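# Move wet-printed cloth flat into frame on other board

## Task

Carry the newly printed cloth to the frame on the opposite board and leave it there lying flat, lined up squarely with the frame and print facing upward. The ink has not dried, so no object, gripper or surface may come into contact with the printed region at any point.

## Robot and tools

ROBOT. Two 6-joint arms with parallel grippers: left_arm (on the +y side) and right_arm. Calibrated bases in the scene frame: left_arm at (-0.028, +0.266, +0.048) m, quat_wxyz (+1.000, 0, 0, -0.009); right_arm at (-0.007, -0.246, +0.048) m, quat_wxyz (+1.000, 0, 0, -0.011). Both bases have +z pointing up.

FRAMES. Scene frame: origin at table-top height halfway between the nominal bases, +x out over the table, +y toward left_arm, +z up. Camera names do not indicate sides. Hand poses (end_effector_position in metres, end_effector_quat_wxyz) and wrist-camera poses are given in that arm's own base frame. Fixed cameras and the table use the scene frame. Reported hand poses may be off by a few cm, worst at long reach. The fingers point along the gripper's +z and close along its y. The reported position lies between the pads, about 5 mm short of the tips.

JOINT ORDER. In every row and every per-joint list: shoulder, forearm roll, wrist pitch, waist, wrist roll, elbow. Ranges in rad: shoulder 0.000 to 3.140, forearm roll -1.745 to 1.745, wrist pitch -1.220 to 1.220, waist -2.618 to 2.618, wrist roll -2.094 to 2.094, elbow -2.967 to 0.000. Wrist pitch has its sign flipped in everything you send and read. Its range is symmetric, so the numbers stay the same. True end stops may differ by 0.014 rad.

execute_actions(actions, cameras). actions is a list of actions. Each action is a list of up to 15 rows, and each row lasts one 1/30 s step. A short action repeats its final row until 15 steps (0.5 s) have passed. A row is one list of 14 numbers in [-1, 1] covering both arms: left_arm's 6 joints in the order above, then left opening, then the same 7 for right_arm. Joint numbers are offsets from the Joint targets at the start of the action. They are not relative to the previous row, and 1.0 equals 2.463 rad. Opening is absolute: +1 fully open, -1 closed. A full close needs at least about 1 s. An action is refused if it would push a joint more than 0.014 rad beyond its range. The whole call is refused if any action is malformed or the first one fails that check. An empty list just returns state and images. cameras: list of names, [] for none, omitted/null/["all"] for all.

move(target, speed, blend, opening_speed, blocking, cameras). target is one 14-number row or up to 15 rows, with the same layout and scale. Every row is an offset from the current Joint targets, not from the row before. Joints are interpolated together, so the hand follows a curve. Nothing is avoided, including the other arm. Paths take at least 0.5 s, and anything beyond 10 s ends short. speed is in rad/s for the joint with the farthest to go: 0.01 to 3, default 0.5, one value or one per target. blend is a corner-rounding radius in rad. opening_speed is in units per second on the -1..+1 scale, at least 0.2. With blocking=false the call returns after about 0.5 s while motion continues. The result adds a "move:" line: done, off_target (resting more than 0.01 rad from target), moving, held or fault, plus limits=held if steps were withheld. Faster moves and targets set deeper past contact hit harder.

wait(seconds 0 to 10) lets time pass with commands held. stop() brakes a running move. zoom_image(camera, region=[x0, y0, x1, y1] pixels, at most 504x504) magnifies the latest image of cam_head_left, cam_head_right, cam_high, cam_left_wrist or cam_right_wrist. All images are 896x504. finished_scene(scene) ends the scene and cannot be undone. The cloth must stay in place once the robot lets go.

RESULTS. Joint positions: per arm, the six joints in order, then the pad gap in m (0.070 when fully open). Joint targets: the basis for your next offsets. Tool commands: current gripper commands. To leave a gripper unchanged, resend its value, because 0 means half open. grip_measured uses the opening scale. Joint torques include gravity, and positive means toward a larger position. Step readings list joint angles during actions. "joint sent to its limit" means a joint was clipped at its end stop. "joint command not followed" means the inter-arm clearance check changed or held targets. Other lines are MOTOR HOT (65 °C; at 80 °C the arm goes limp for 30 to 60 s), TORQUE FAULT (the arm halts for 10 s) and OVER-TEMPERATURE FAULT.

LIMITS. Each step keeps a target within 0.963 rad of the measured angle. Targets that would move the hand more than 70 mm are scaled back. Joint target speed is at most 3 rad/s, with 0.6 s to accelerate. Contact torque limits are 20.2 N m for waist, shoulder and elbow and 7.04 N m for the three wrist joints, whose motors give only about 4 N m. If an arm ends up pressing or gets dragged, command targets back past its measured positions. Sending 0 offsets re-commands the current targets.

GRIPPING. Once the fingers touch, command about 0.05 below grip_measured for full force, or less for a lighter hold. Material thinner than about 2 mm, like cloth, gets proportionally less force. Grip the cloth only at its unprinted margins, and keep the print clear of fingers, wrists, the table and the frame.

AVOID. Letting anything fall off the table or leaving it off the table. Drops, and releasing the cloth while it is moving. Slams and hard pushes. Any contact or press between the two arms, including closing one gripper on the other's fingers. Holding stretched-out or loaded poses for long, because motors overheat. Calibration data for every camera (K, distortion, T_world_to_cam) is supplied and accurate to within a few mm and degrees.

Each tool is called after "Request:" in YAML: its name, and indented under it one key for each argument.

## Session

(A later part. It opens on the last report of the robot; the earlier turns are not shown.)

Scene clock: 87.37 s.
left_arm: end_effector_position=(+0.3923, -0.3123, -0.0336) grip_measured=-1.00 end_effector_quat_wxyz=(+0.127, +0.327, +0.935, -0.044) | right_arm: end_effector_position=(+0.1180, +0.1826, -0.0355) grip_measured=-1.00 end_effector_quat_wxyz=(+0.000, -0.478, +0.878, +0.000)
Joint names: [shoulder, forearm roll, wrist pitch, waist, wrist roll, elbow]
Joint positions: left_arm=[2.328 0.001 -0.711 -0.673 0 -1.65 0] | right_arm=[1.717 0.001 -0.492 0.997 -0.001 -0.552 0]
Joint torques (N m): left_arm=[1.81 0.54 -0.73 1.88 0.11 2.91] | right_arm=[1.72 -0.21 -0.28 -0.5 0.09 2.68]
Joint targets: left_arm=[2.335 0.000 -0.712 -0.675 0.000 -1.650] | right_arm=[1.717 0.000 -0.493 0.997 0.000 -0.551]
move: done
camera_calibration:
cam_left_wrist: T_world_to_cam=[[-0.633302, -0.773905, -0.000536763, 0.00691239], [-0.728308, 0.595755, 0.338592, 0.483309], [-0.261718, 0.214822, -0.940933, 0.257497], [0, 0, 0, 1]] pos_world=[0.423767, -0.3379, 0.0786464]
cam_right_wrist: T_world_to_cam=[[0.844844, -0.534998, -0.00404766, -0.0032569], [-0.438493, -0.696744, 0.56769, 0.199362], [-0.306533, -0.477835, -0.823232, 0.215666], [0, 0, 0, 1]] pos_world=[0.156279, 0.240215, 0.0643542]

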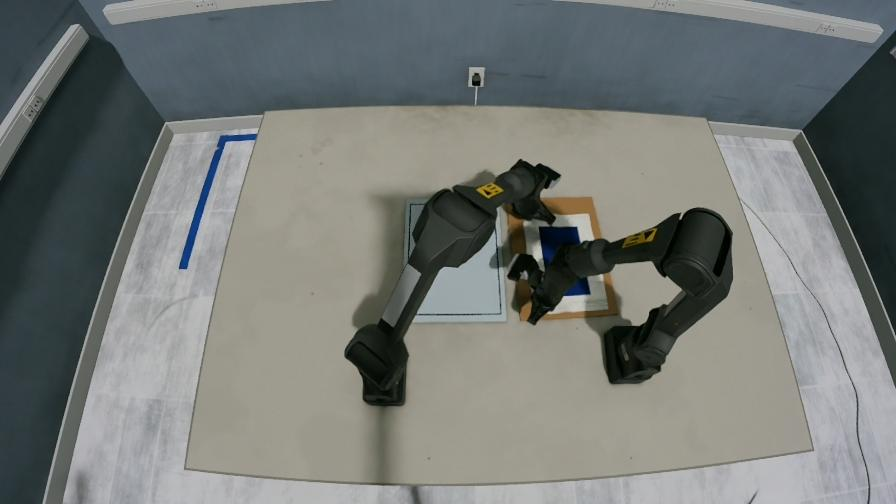

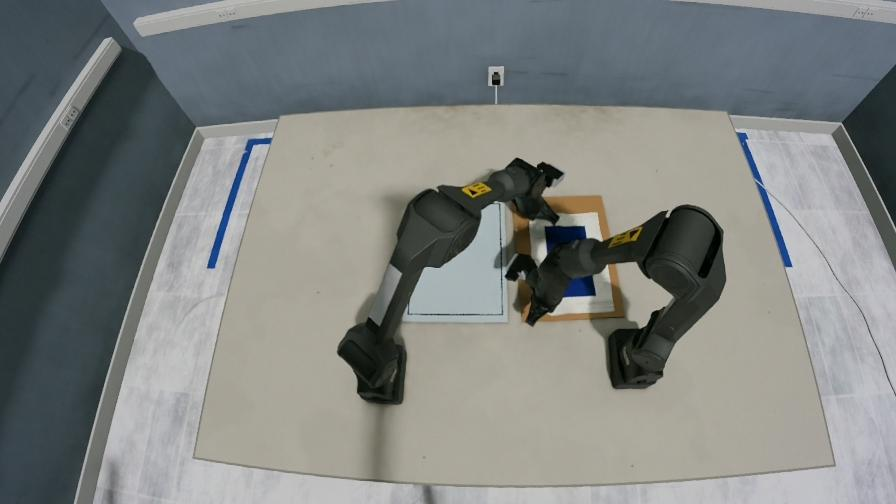

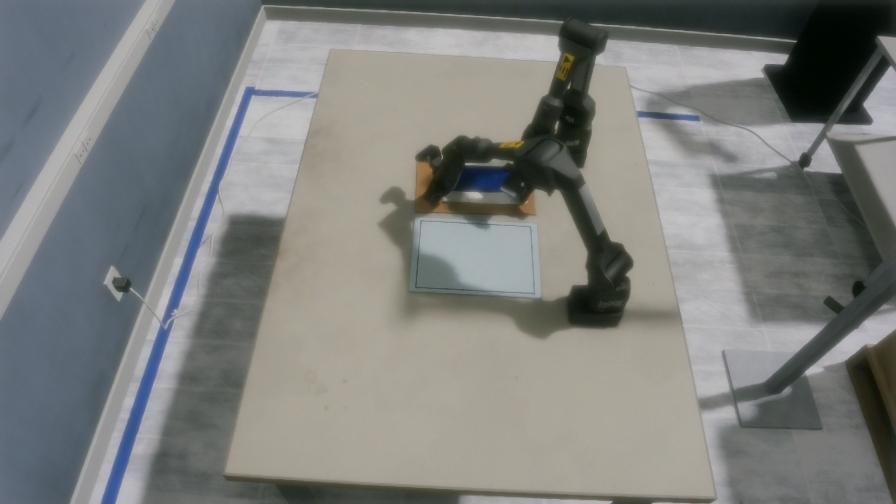

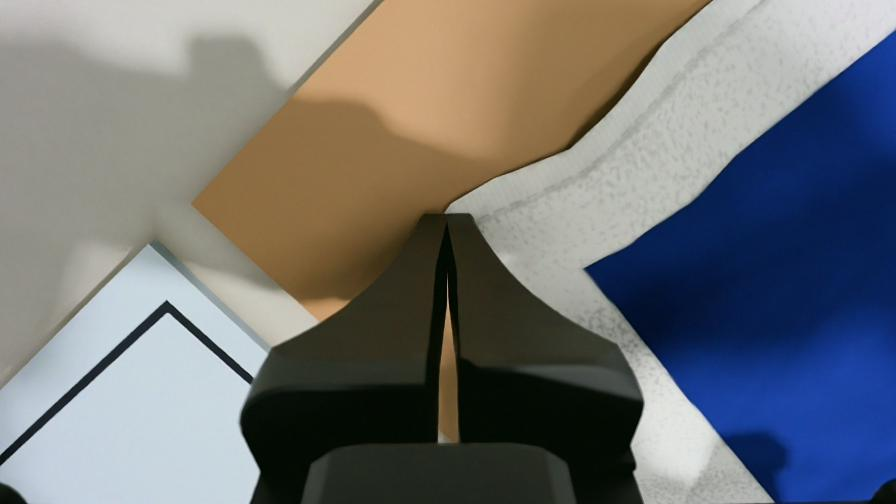

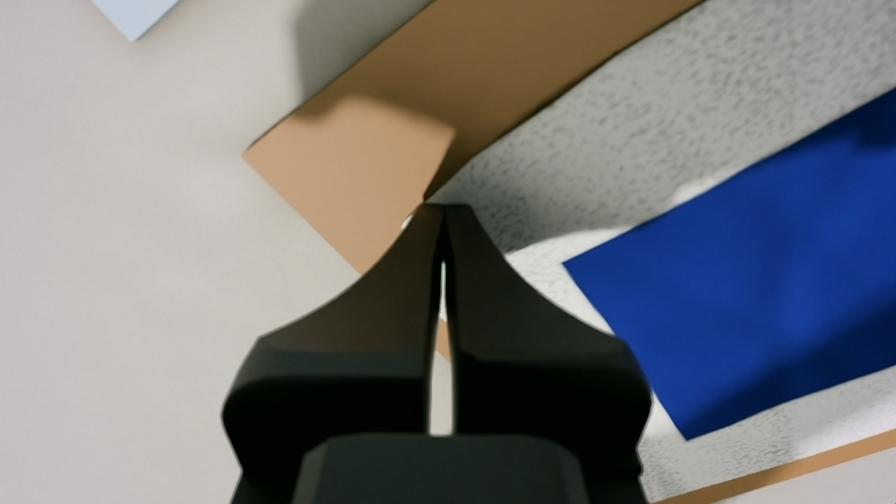

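Request:
move:
  target: [-0.0138,0,-0.0217,0,0,-0.0079,-1,-0.0292,0,-0.0397,0,0,-0.0106,-1]
  speed: 0.15
  cameras: ["cam_left_wrist","cam_right_wrist","cam_high"]

Scene clock: 89.80 s.
left_arm: end_effector_position=(+0.3902, -0.3119, -0.0185) grip_measured=-1.00 end_effector_quat_wxyz=(+0.122, +0.328, +0.936, -0.042) | right_arm: end_effector_position=(+0.1180, +0.1822, -0.0160) grip_measured=-1.00 end_effector_quat_wxyz=(+0.000, -0.479, +0.878, +0.000)
Joint names: [shoulder, forearm roll, wrist pitch, waist, wrist roll, elbow]
Joint positions: left_arm=[2.302 0 -0.766 -0.674 0 -1.668 0] | right_arm=[1.644 -0.001 -0.591 0.997 -0.001 -0.577 0]
Joint torques (N m): left_arm=[-10.03 0.2 0.43 0.22 0.11 -3.3] | right_arm=[-2.66 0.09 0.04 0.41 -0.05 -2.73]
Joint targets: left_arm=[2.301 0.000 -0.765 -0.675 0.000 -1.669] | right_arm=[1.645 0.000 -0.591 0.997 0.000 -0.578]
move: done
camera_calibration:
cam_left_wrist: T_world_to_cam=[[-0.634291, -0.773094, 0.000326812, 0.00646142], [-0.7246, 0.594651, 0.348347, 0.474821], [-0.269499, 0.220717, -0.937366, 0.276049], [0, 0, 0, 1]] pos_world=[0.422548, -0.338286, 0.0933542]
cam_right_wrist: T_world_to_cam=[[0.845664, -0.533707, -0.00299863, -0.00372649], [-0.437815, -0.696914, 0.568005, 0.188018], [-0.305238, -0.479029, -0.82302, 0.231661], [0, 0, 0, 1]] pos_world=[0.15618, 0.240016, 0.0838551]
Images, in order (width x height): cam_high 896x504, cam_left_wrist 896x504, cam_right_wrist 896x504.

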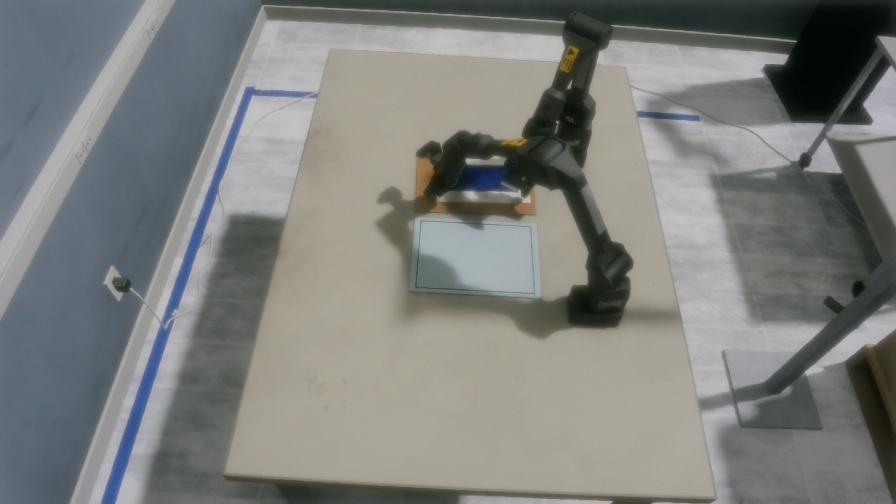

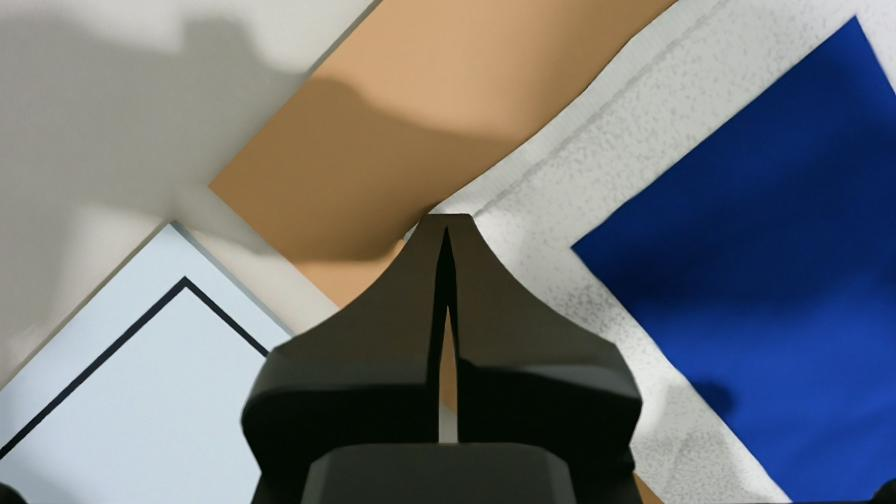

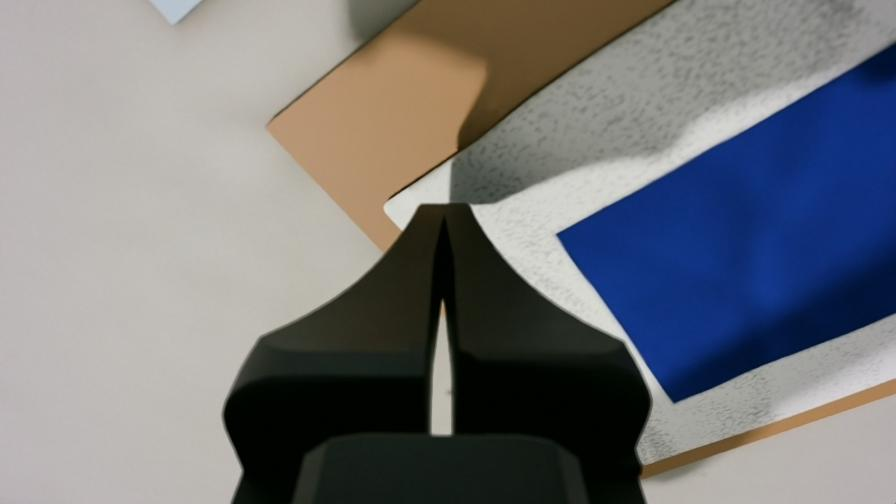

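Request:
move:
  target: [0,0,0,0.0016,0,0,-0.143,0,0,0,0.0112,0,0,-0.143]
  speed: 0.3
  cameras: ["cam_left_wrist","cam_right_wrist"]

Scene clock: 96.57 s.
left_arm: end_effector_position=(+0.3919, -0.3108, -0.0178) grip_measured=-0.14 end_effector_quat_wxyz=(+0.123, +0.326, +0.936, -0.043) | right_arm: end_effector_position=(+0.1128, +0.1855, -0.0160) grip_measured=-0.14 end_effector_quat_wxyz=(+0.000, -0.491, +0.871, +0.000)
Joint names: [shoulder, forearm roll, wrist pitch, waist, wrist roll, elbow]
Joint positions: left_arm=[2.301 0 -0.765 -0.671 0 -1.669 0.03] | right_arm=[1.644 0 -0.591 1.024 -0.001 -0.577 0.03]
Joint torques (N m): left_arm=[-9.83 0.18 0.43 0.83 0.11 -3.27] | right_arm=[-1.97 -0.09 0.02 -0.09 -0.04 -2.51]
Joint targets: left_arm=[2.301 0.000 -0.765 -0.671 0.000 -1.669] | right_arm=[1.645 0.000 -0.591 1.024 0.000 -0.578]
move: done
camera_calibration:
cam_left_wrist: T_world_to_cam=[[-0.631389, -0.775466, 0.000280743, 0.00646625], [-0.727536, 0.592489, 0.3459, 0.475548], [-0.2684, 0.218193, -0.938271, 0.275662], [0, 0, 0, 1]] pos_world=[0.424049, -0.33689, 0.0941521]
cam_right_wrist: T_world_to_cam=[[0.859716, -0.51076, -0.00354793, -0.00342253], [-0.418623, -0.708577, 0.568044, 0.18808], [-0.292648, -0.486871, -0.822991, 0.231721], [0, 0, 0, 1]] pos_world=[0.14949, 0.24434, 0.0838546]
Images, in order (width x height): cam_left_wrist 896x504, cam_right_wrist 896x504.

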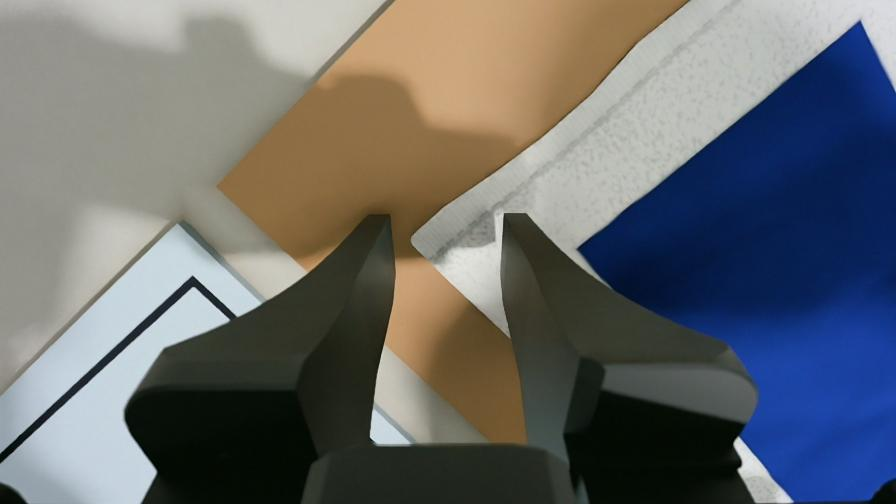

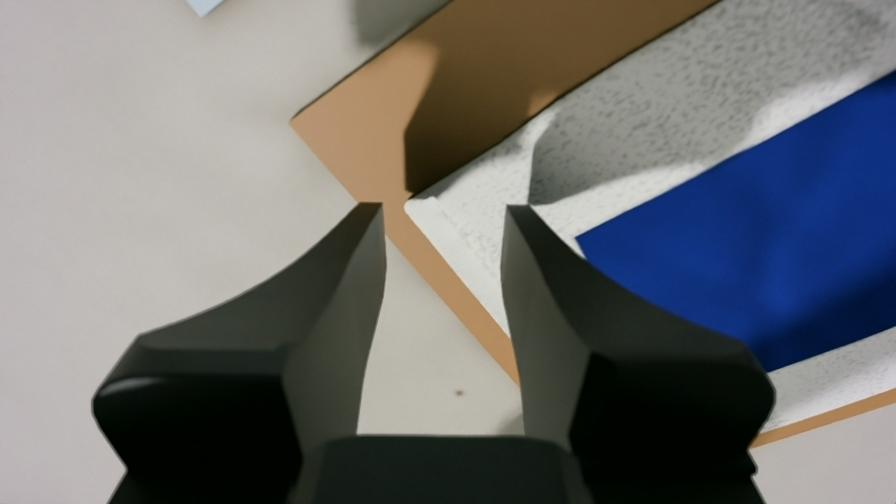

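Request:
move:
  target: [0.0064,0,0.0239,0,0,0.0174,-0.143,0.0301,0,0.0449,0,0,0.0148,-0.143]
  speed: 0.12
  cameras: ["cam_left_wrist","cam_right_wrist"]

Scene clock: 102.73 s.
left_arm: end_effector_position=(+0.3898, -0.3091, -0.0323) grip_measured=-0.14 end_effector_quat_wxyz=(+0.126, +0.326, +0.936, -0.044) | right_arm: end_effector_position=(+0.1125, +0.1850, -0.0361) grip_measured=-0.14 end_effector_quat_wxyz=(+0.002, -0.490, +0.872, +0.001)
Joint names: [shoulder, forearm roll, wrist pitch, waist, wrist roll, elbow]
Joint positions: left_arm=[2.314 0 -0.705 -0.671 0 -1.628 0.03] | right_arm=[1.715 0 -0.483 1.024 0 -0.544 0.03]
Joint torques (N m): left_arm=[-5.26 0.1 0.07 -0.64 0.1 -0.65] | right_arm=[5.3 0.08 2.3 -1.27 -0.19 1.55]
Joint targets: left_arm=[2.317 0.000 -0.706 -0.671 0.000 -1.627] | right_arm=[1.719 0.000 -0.480 1.024 0.000 -0.541]
move: done
camera_calibration:
cam_left_wrist: T_world_to_cam=[[-0.631409, -0.77545, 0.000206301, 0.00647723], [-0.729091, 0.593752, 0.34042, 0.478888], [-0.264101, 0.214794, -0.940273, 0.258299], [0, 0, 0, 1]] pos_world=[0.42146, -0.334799, 0.0798474]
cam_right_wrist: T_world_to_cam=[[0.859297, -0.511465, -0.00352789, -0.00334073], [-0.42062, -0.710562, 0.564075, 0.199388], [-0.291011, -0.483224, -0.825716, 0.21392], [0, 0, 0, 1]] pos_world=[0.14899, 0.24334, 0.0641553]
Images, in order (width x height): cam_left_wrist 896x504, cam_right_wrist 896x504.

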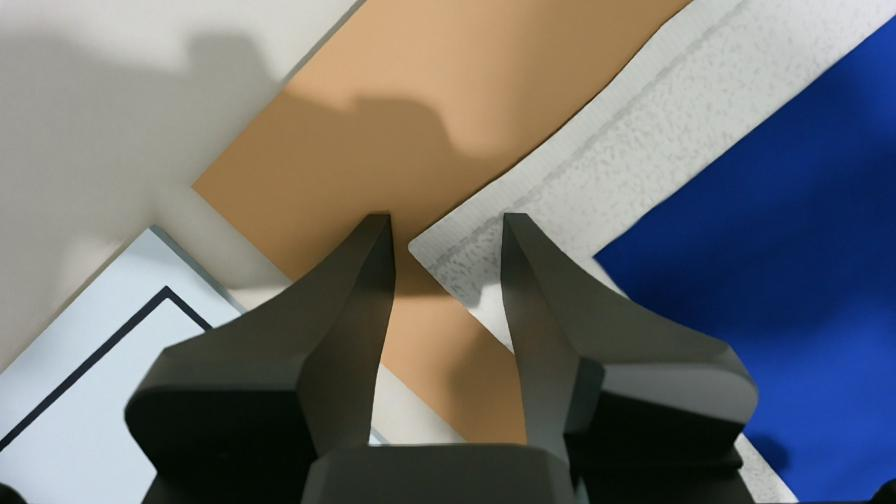

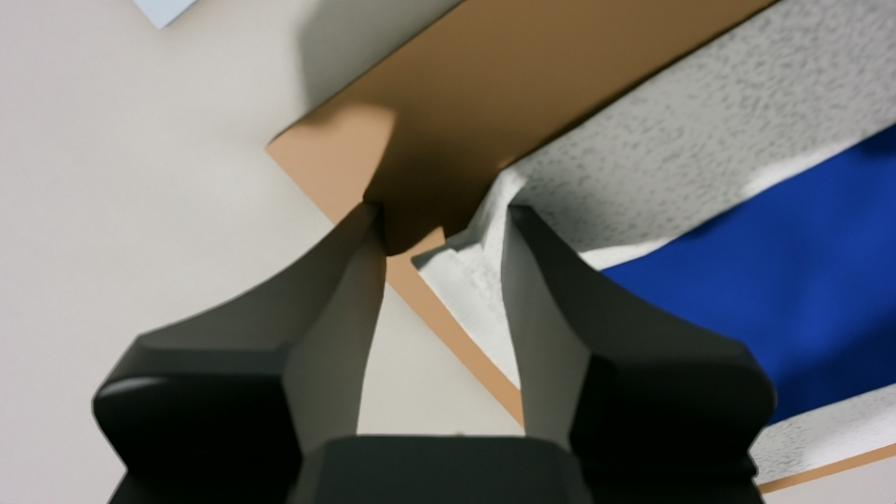

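Request:
move:
  target: [0.0018,0,0.0028,0,0,0.001,-0.143,0,0,0,0,0,0,-0.143]
  speed: 0.12
  cameras: []

Request:
move:
  target: [0,0,0,0,0,0,-0.7,0,0,0,0,0,0,-0.7]
  opening_speed: 0.4
  cameras: ["cam_left_wrist","cam_right_wrist"]

Scene clock: 105.40 s.
left_arm: end_effector_position=(+0.3896, -0.3090, -0.0341) grip_measured=-0.14 end_effector_quat_wxyz=(+0.126, +0.326, +0.936, -0.044) | right_arm: end_effector_position=(+0.1122, +0.1844, -0.0366) grip_measured=-0.14 end_effector_quat_wxyz=(+0.002, -0.490, +0.872, +0.001)
Joint names: [shoulder, forearm roll, wrist pitch, waist, wrist roll, elbow]
Joint positions: left_arm=[2.317 0 -0.7 -0.671 0 -1.625 0.03] | right_arm=[1.715 0 -0.48 1.024 0 -0.541 0.03]
Joint torques (N m): left_arm=[1.39 0.5 -0.33 -0.76 0.1 2.88] | right_arm=[7.48 0.47 1.48 -1.1 -0.15 5.11]
Joint targets: left_arm=[2.321 0.000 -0.699 -0.671 0.000 -1.624] | right_arm=[1.719 0.000 -0.480 1.024 0.000 -0.541]
move: done
No camera images: "cameras" was empty.

Scene clock: 107.00 s.
left_arm: end_effector_position=(+0.3892, -0.3094, -0.0343) grip_measured=-0.69 end_effector_quat_wxyz=(+0.126, +0.326, +0.936, -0.044) | right_arm: end_effector_position=(+0.1123, +0.1846, -0.0366) grip_measured=-0.69 end_effector_quat_wxyz=(+0.002, -0.490, +0.872, +0.001)
Joint names: [shoulder, forearm roll, wrist pitch, waist, wrist roll, elbow]
Joint positions: left_arm=[2.317 0 -0.699 -0.671 0 -1.625 0.011] | right_arm=[1.715 0 -0.479 1.024 0 -0.541 0.011]
Joint torques (N m): left_arm=[1.41 1.87 -0.79 7.18 0.1 3.47] | right_arm=[7.49 2.12 -0.18 4.27 0.02 5.32]
Joint targets: left_arm=[2.321 0.000 -0.699 -0.671 0.000 -1.624] | right_arm=[1.719 0.000 -0.480 1.024 0.000 -0.541]
move: done
camera_calibration:
cam_left_wrist: T_world_to_cam=[[-0.631706, -0.775207, 0.000806038, 0.00616542], [-0.728758, 0.594209, 0.340335, 0.479309], [-0.26431, 0.214405, -0.940304, 0.256383], [0, 0, 0, 1]] pos_world=[0.420959, -0.335, 0.0779469]
cam_right_wrist: T_world_to_cam=[[0.859144, -0.511721, -0.00365361, -0.00319677], [-0.420788, -0.710501, 0.564027, 0.199329], [-0.29122, -0.483043, -0.825748, 0.213133], [0, 0, 0, 1]] pos_world=[0.14869, 0.24294, 0.0635552]
Images, in order (width x height): cam_left_wrist 896x504, cam_right_wrist 896x504.

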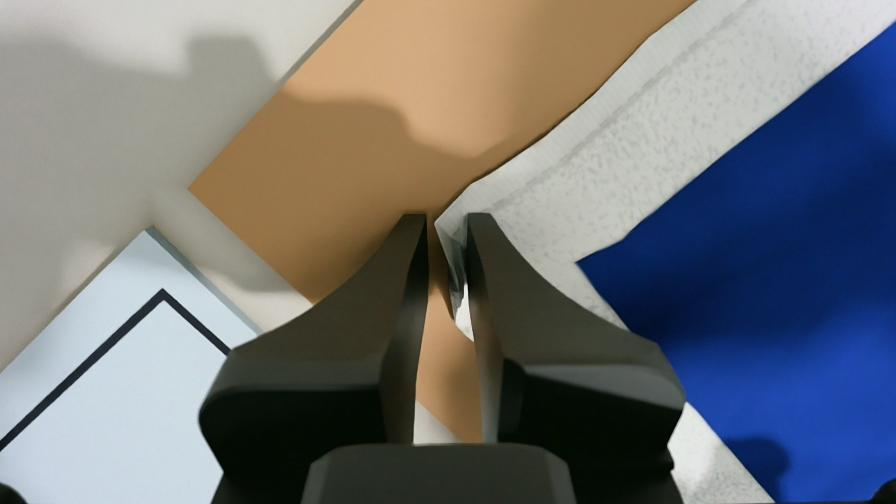

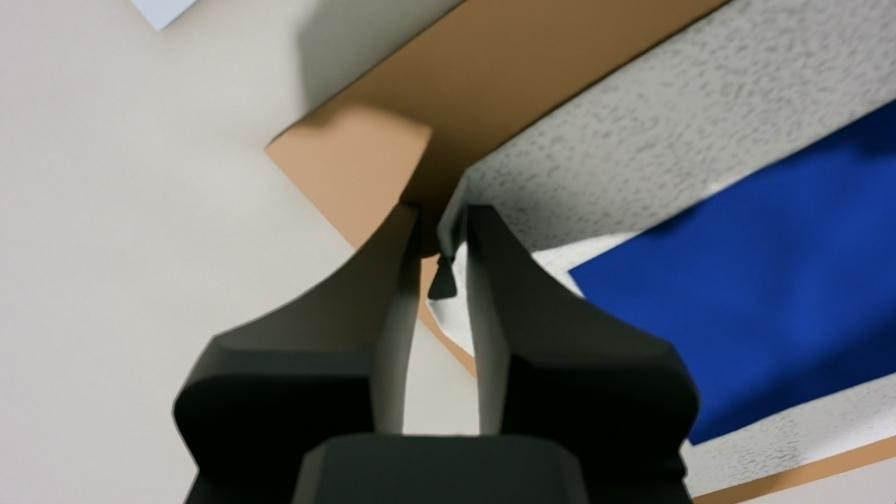

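Request:
move:
  target: [0,0,0,0,0,0,-1,0,0,0,0,0,0,-1]
  opening_speed: 0.3
  cameras: ["cam_left_wrist","cam_right_wrist"]

Request:
move:
  target: [-0.0138,0,-0.0217,0,0,-0.0079,-1,-0.0292,0,-0.0397,0,0,-0.0106,-1]
  speed: 0.1
  cameras: ["cam_left_wrist","cam_right_wrist","cam_high"]

Scene clock: 110.17 s.
left_arm: end_effector_position=(+0.3895, -0.3090, -0.0343) grip_measured=-0.92 end_effector_quat_wxyz=(+0.126, +0.326, +0.936, -0.044) | right_arm: end_effector_position=(+0.1121, +0.1845, -0.0366) grip_measured=-0.92 end_effector_quat_wxyz=(+0.002, -0.490, +0.872, +0.001)
Joint names: [shoulder, forearm roll, wrist pitch, waist, wrist roll, elbow]
Joint positions: left_arm=[2.317 0 -0.699 -0.67 0 -1.625 0.003] | right_arm=[1.715 0.001 -0.48 1.024 0 -0.541 0.003]
Joint torques (N m): left_arm=[1.49 1.69 -0.78 5.53 0.1 3.44] | right_arm=[7.47 1.66 -0.38 2.81 0.1 7.31]
Joint targets: left_arm=[2.321 0.000 -0.699 -0.671 0.000 -1.624] | right_arm=[1.719 0.000 -0.480 1.024 0.000 -0.541]
move: done
camera_calibration:
cam_left_wrist: T_world_to_cam=[[-0.63094, -0.775831, 0.000835114, 0.00613013], [-0.729348, 0.593503, 0.340302, 0.479305], [-0.264513, 0.214101, -0.940316, 0.256361], [0, 0, 0, 1]] pos_world=[0.421258, -0.3346, 0.0779469]
cam_right_wrist: T_world_to_cam=[[0.858754, -0.512372, -0.00404797, -0.00300716], [-0.420889, -0.709887, 0.564724, 0.199136], [-0.292222, -0.483255, -0.82527, 0.213171], [0, 0, 0, 1]] pos_world=[0.14869, 0.242839, 0.0634547]
Images, in order (width x height): cam_left_wrist 896x504, cam_right_wrist 896x504.

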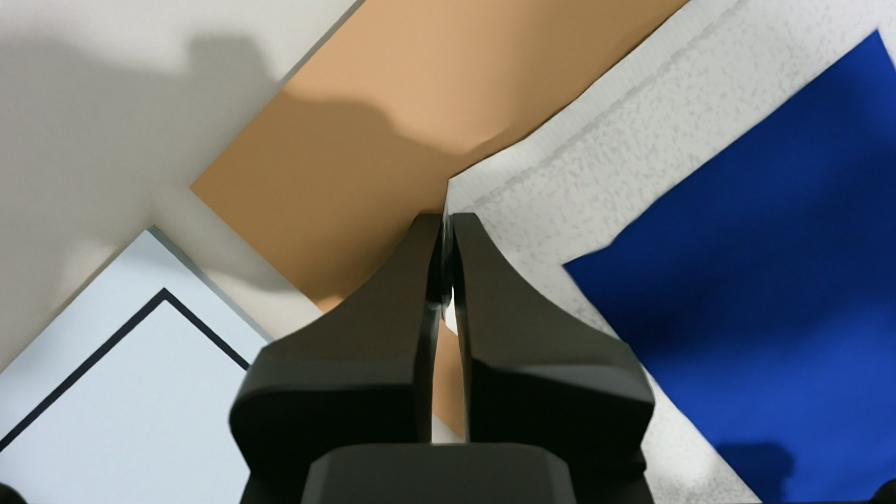

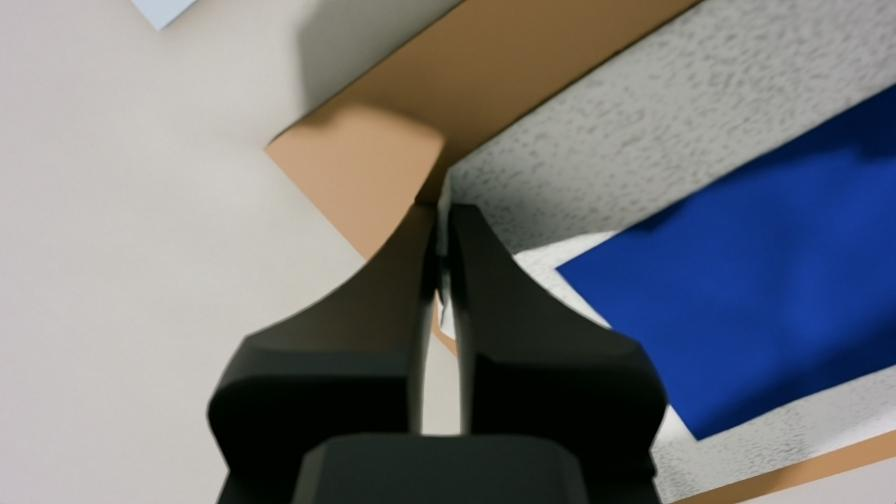

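Scene clock: 111.40 s.
left_arm: end_effector_position=(+0.3888, -0.3075, -0.0181) grip_measured=-0.93 end_effector_quat_wxyz=(+0.122, +0.326, +0.937, -0.042) | right_arm: end_effector_position=(+0.1118, +0.1839, -0.0181) grip_measured=-0.94 end_effector_quat_wxyz=(+0.000, -0.490, +0.872, +0.000)
Joint names: [shoulder, forearm roll, wrist pitch, waist, wrist roll, elbow]
Joint positions: left_arm=[2.288 0.001 -0.753 -0.669 0 -1.642 0.003] | right_arm=[1.647 0 -0.578 1.025 0 -0.567 0.002]
Joint torques (N m): left_arm=[-9.77 0.02 0.57 -0.51 0.1 -3.38] | right_arm=[-2.8 -0.11 -0.06 -1.15 0.09 -2.98]
Joint targets: left_arm=[2.287 0.000 -0.753 -0.671 0.000 -1.644] | right_arm=[1.647 0.000 -0.578 1.024 0.000 -0.567]
move: done
camera_calibration:
cam_left_wrist: T_world_to_cam=[[-0.630576, -0.776127, 0.000066092, 0.00657393], [-0.72765, 0.59122, 0.347827, 0.471118], [-0.269997, 0.219283, -0.937559, 0.274779], [0, 0, 0, 1]] pos_world=[0.421144, -0.333687, 0.093754]
cam_right_wrist: T_world_to_cam=[[0.859155, -0.511701, -0.00390933, -0.00304634], [-0.419142, -0.708088, 0.568271, 0.18766], [-0.293553, -0.486594, -0.822832, 0.228975], [0, 0, 0, 1]] pos_world=[0.14849, 0.242739, 0.0817542]
Images, in order (width x height): cam_high 896x504, cam_left_wrist 896x504, cam_right_wrist 896x504.

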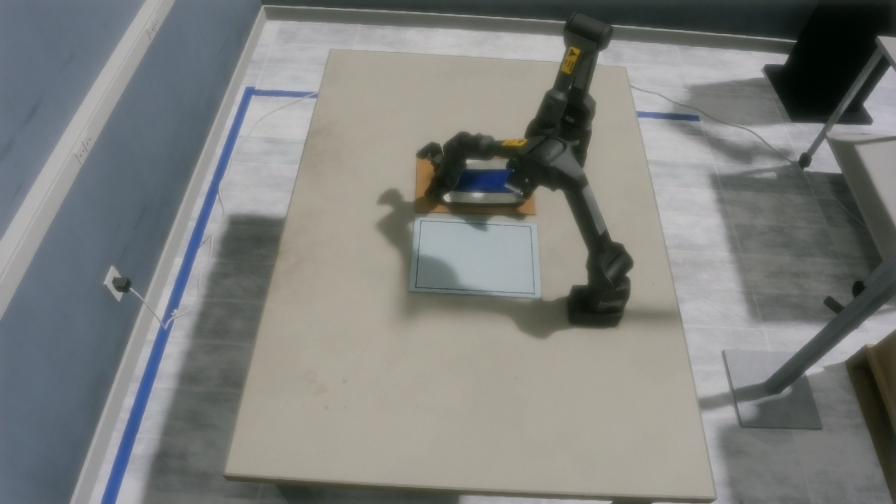

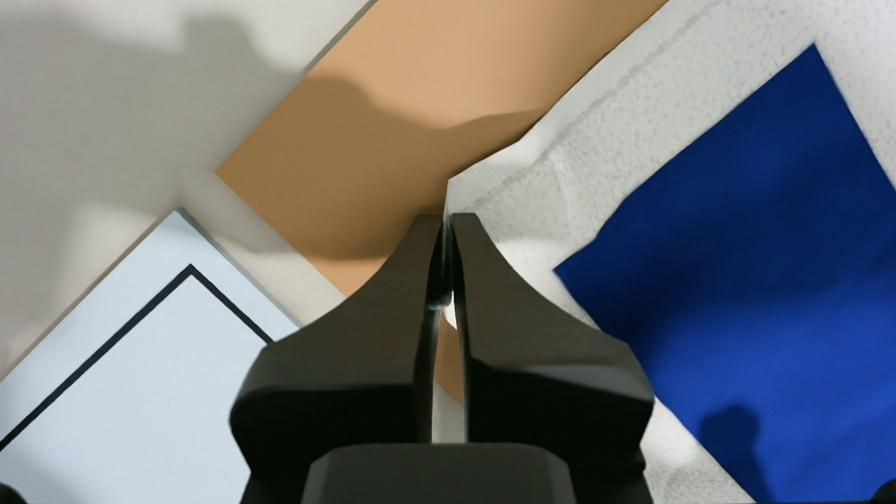

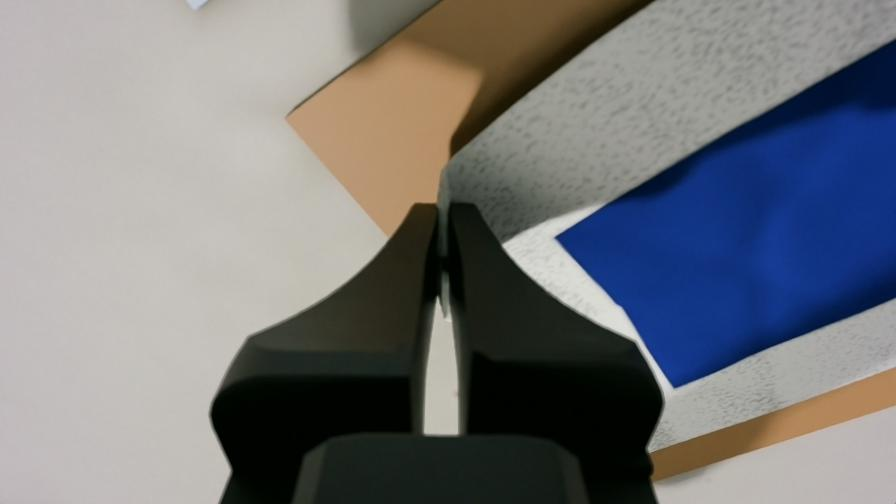

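Request:
move:
  target: [-0.0162,0,-0.0263,0.0007,0,-0.0099,-1,-0.0332,0,-0.0491,0.0002,0,-0.0159,-1]
  speed: 0.12

Scene clock: 128.70 s.
left_arm: end_effector_position=(+0.3887, -0.3074, +0.0059) grip_measured=-0.93 end_effector_quat_wxyz=(+0.123, +0.326, +0.936, -0.043) | right_arm: end_effector_position=(+0.1118, +0.1840, +0.0062) grip_measured=-0.94 end_effector_quat_wxyz=(+0.000, -0.490, +0.872, +0.000)
Joint names: [shoulder, forearm roll, wrist pitch, waist, wrist roll, elbow]
Joint positions: left_arm=[2.247 0.001 -0.818 -0.669 0 -1.668 0.003] | right_arm=[1.565 0 -0.7 1.025 0 -0.607 0.002]
Joint torques (N m): left_arm=[-9.23 0.05 0.52 1.32 0.1 -3.23] | right_arm=[-2.53 -0.05 -0.02 0.27 -0.08 -2.99]
Joint targets: left_arm=[2.247 0.000 -0.817 -0.669 0.000 -1.668] | right_arm=[1.565 0.000 -0.699 1.025 0.000 -0.606]
move: done
camera_calibration:
cam_left_wrist: T_world_to_cam=[[-0.630547, -0.776151, 0.0000161663, 0.00652376], [-0.728379, 0.591743, 0.345404, 0.463172], [-0.268095, 0.217782, -0.938454, 0.296054], [0, 0, 0, 1]] pos_world=[0.420849, -0.333491, 0.117852]
cam_right_wrist: T_world_to_cam=[[0.859124, -0.511753, -0.00396762, -0.00297867], [-0.419351, -0.708403, 0.567723, 0.173889], [-0.293345, -0.486081, -0.82321, 0.248888], [0, 0, 0, 1]] pos_world=[0.14849, 0.242639, 0.106154]

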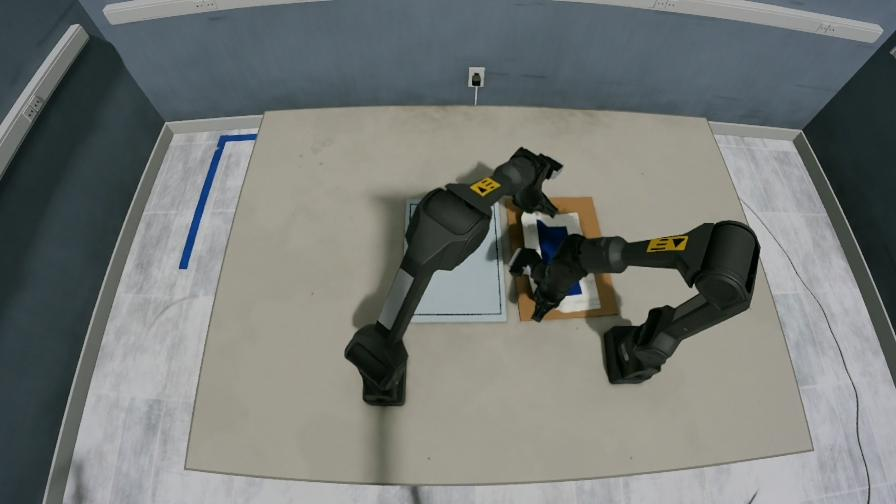

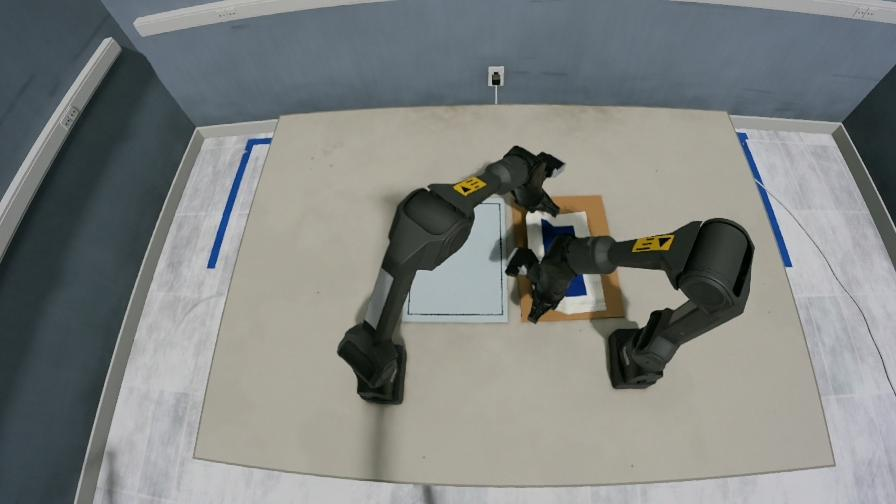

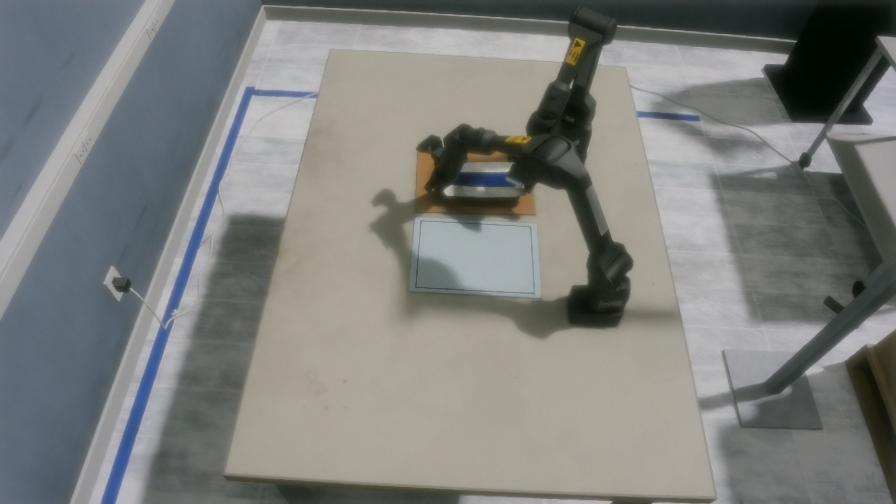

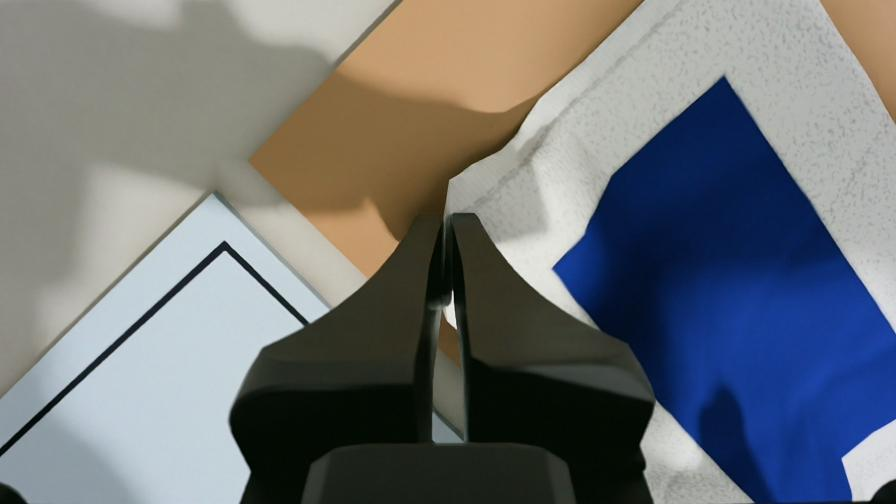

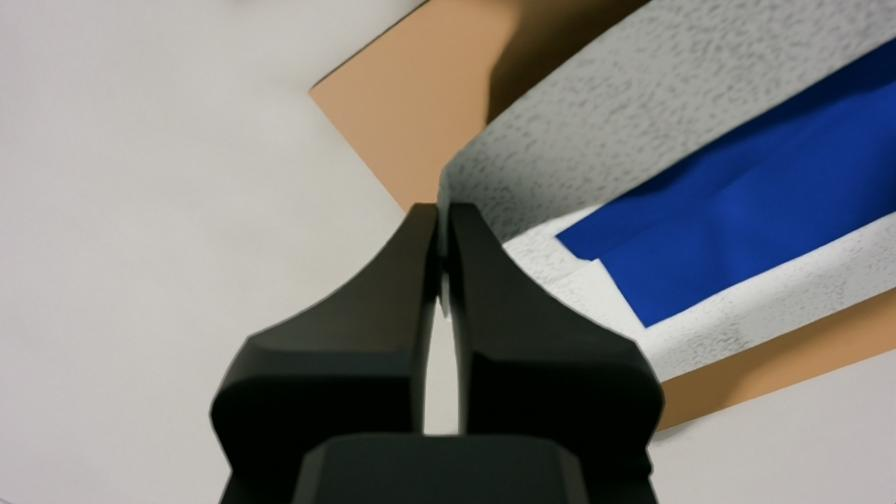

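Request:
move:
  target:
    - [-0.0605,0,0.0516,0.0635,0.0642,0.1121,-1,0.0630,0,0.0412,0.0606,0.0608,-0.0785,-1]
    - [-0.0998,0,0.0820,0.1389,0.1396,0.1818,-1,0.1286,0,0.0858,0.0948,0.0950,-0.1633,-1]
  speed: 0.2
  blend: 0.05

Scene clock: 134.33 s.
left_arm: end_effector_position=(+0.3948, -0.1330, +0.0057) grip_measured=-0.93 end_effector_quat_wxyz=(+0.130, +0.325, +0.937, +0.001) | right_arm: end_effector_position=(+0.1172, +0.3631, +0.0061) grip_measured=-0.94 end_effector_quat_wxyz=(+0.109, -0.485, +0.862, +0.101)
Joint names: [shoulder, forearm roll, wrist pitch, waist, wrist roll, elbow]
Joint positions: left_arm=[2.001 0 -0.615 -0.325 0.344 -1.219 0.003] | right_arm=[1.883 0 -0.486 1.259 0.234 -1.01 0.002]
Joint torques (N m): left_arm=[-7.62 0.01 0.48 -0.76 -0.1 -3.03] | right_arm=[-4.96 0.06 0.06 -0.23 -0.1 -2.76]
Joint targets: left_arm=[2.001 0.000 -0.616 -0.327 0.344 -1.220] | right_arm=[1.882 0.000 -0.487 1.258 0.234 -1.009]
move: done
camera_calibration:
cam_left_wrist: T_world_to_cam=[[-0.619194, -0.780511, -0.0860317, 0.14125], [-0.749943, 0.555324, 0.359445, 0.368121], [-0.232775, 0.287085, -0.929192, 0.254746], [0, 0, 0, 1]] pos_world=[0.422829, -0.167314, 0.11654]
cam_right_wrist: T_world_to_cam=[[0.862411, -0.501406, -0.0695613, 0.0803841], [-0.459852, -0.83345, 0.306426, 0.354883], [-0.21162, -0.232277, -0.94935, 0.236476], [0, 0, 0, 1]] pos_world=[0.143913, 0.39101, 0.121344]

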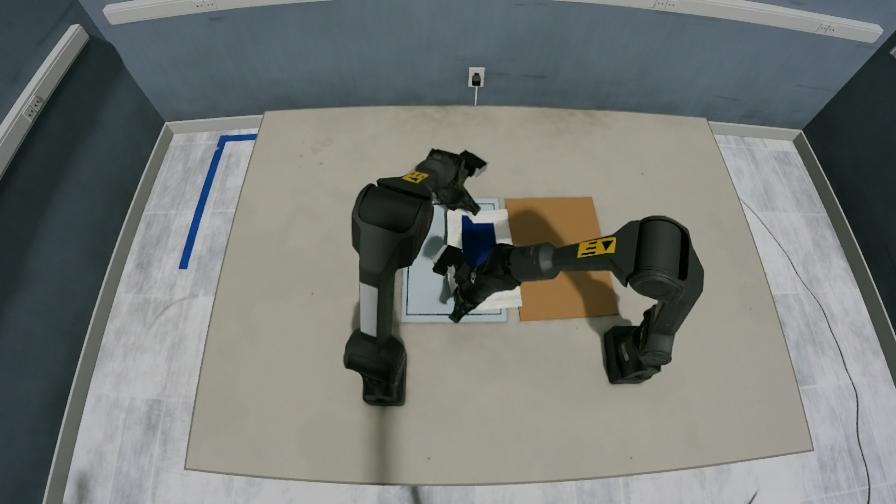

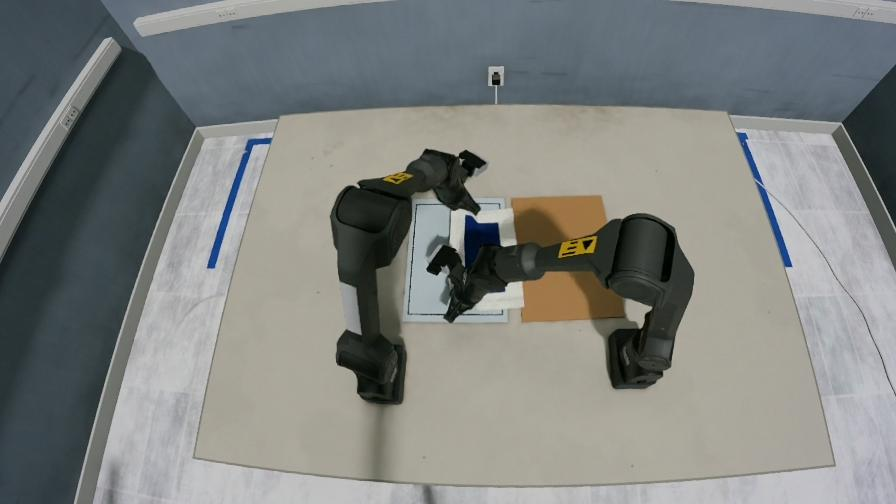

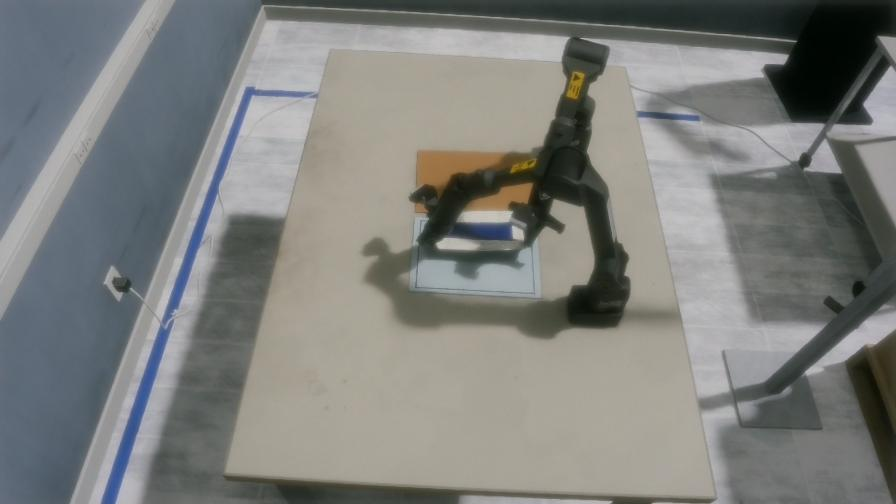

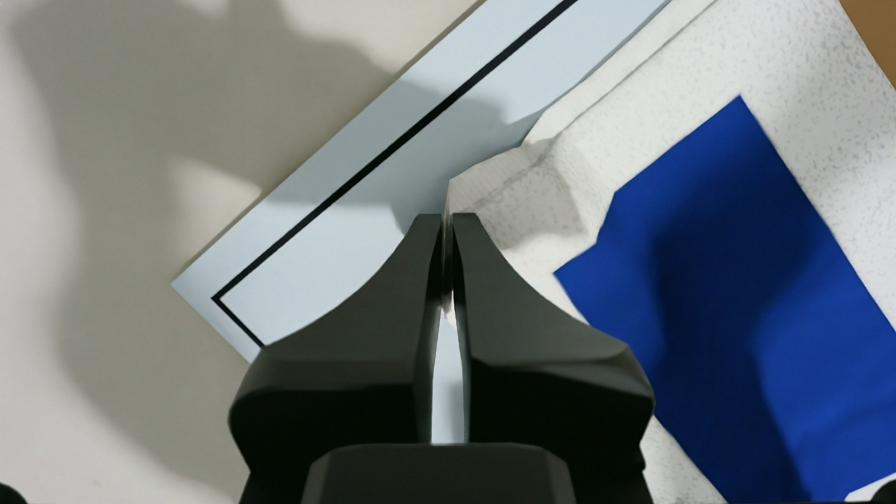

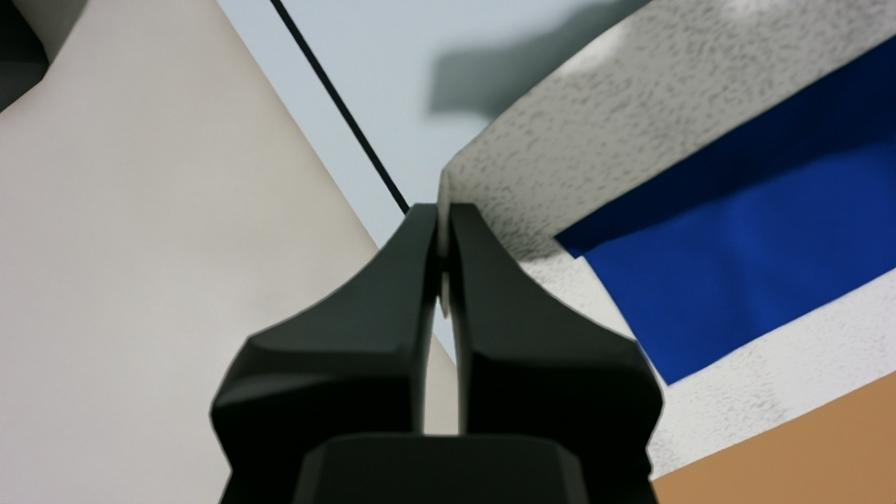

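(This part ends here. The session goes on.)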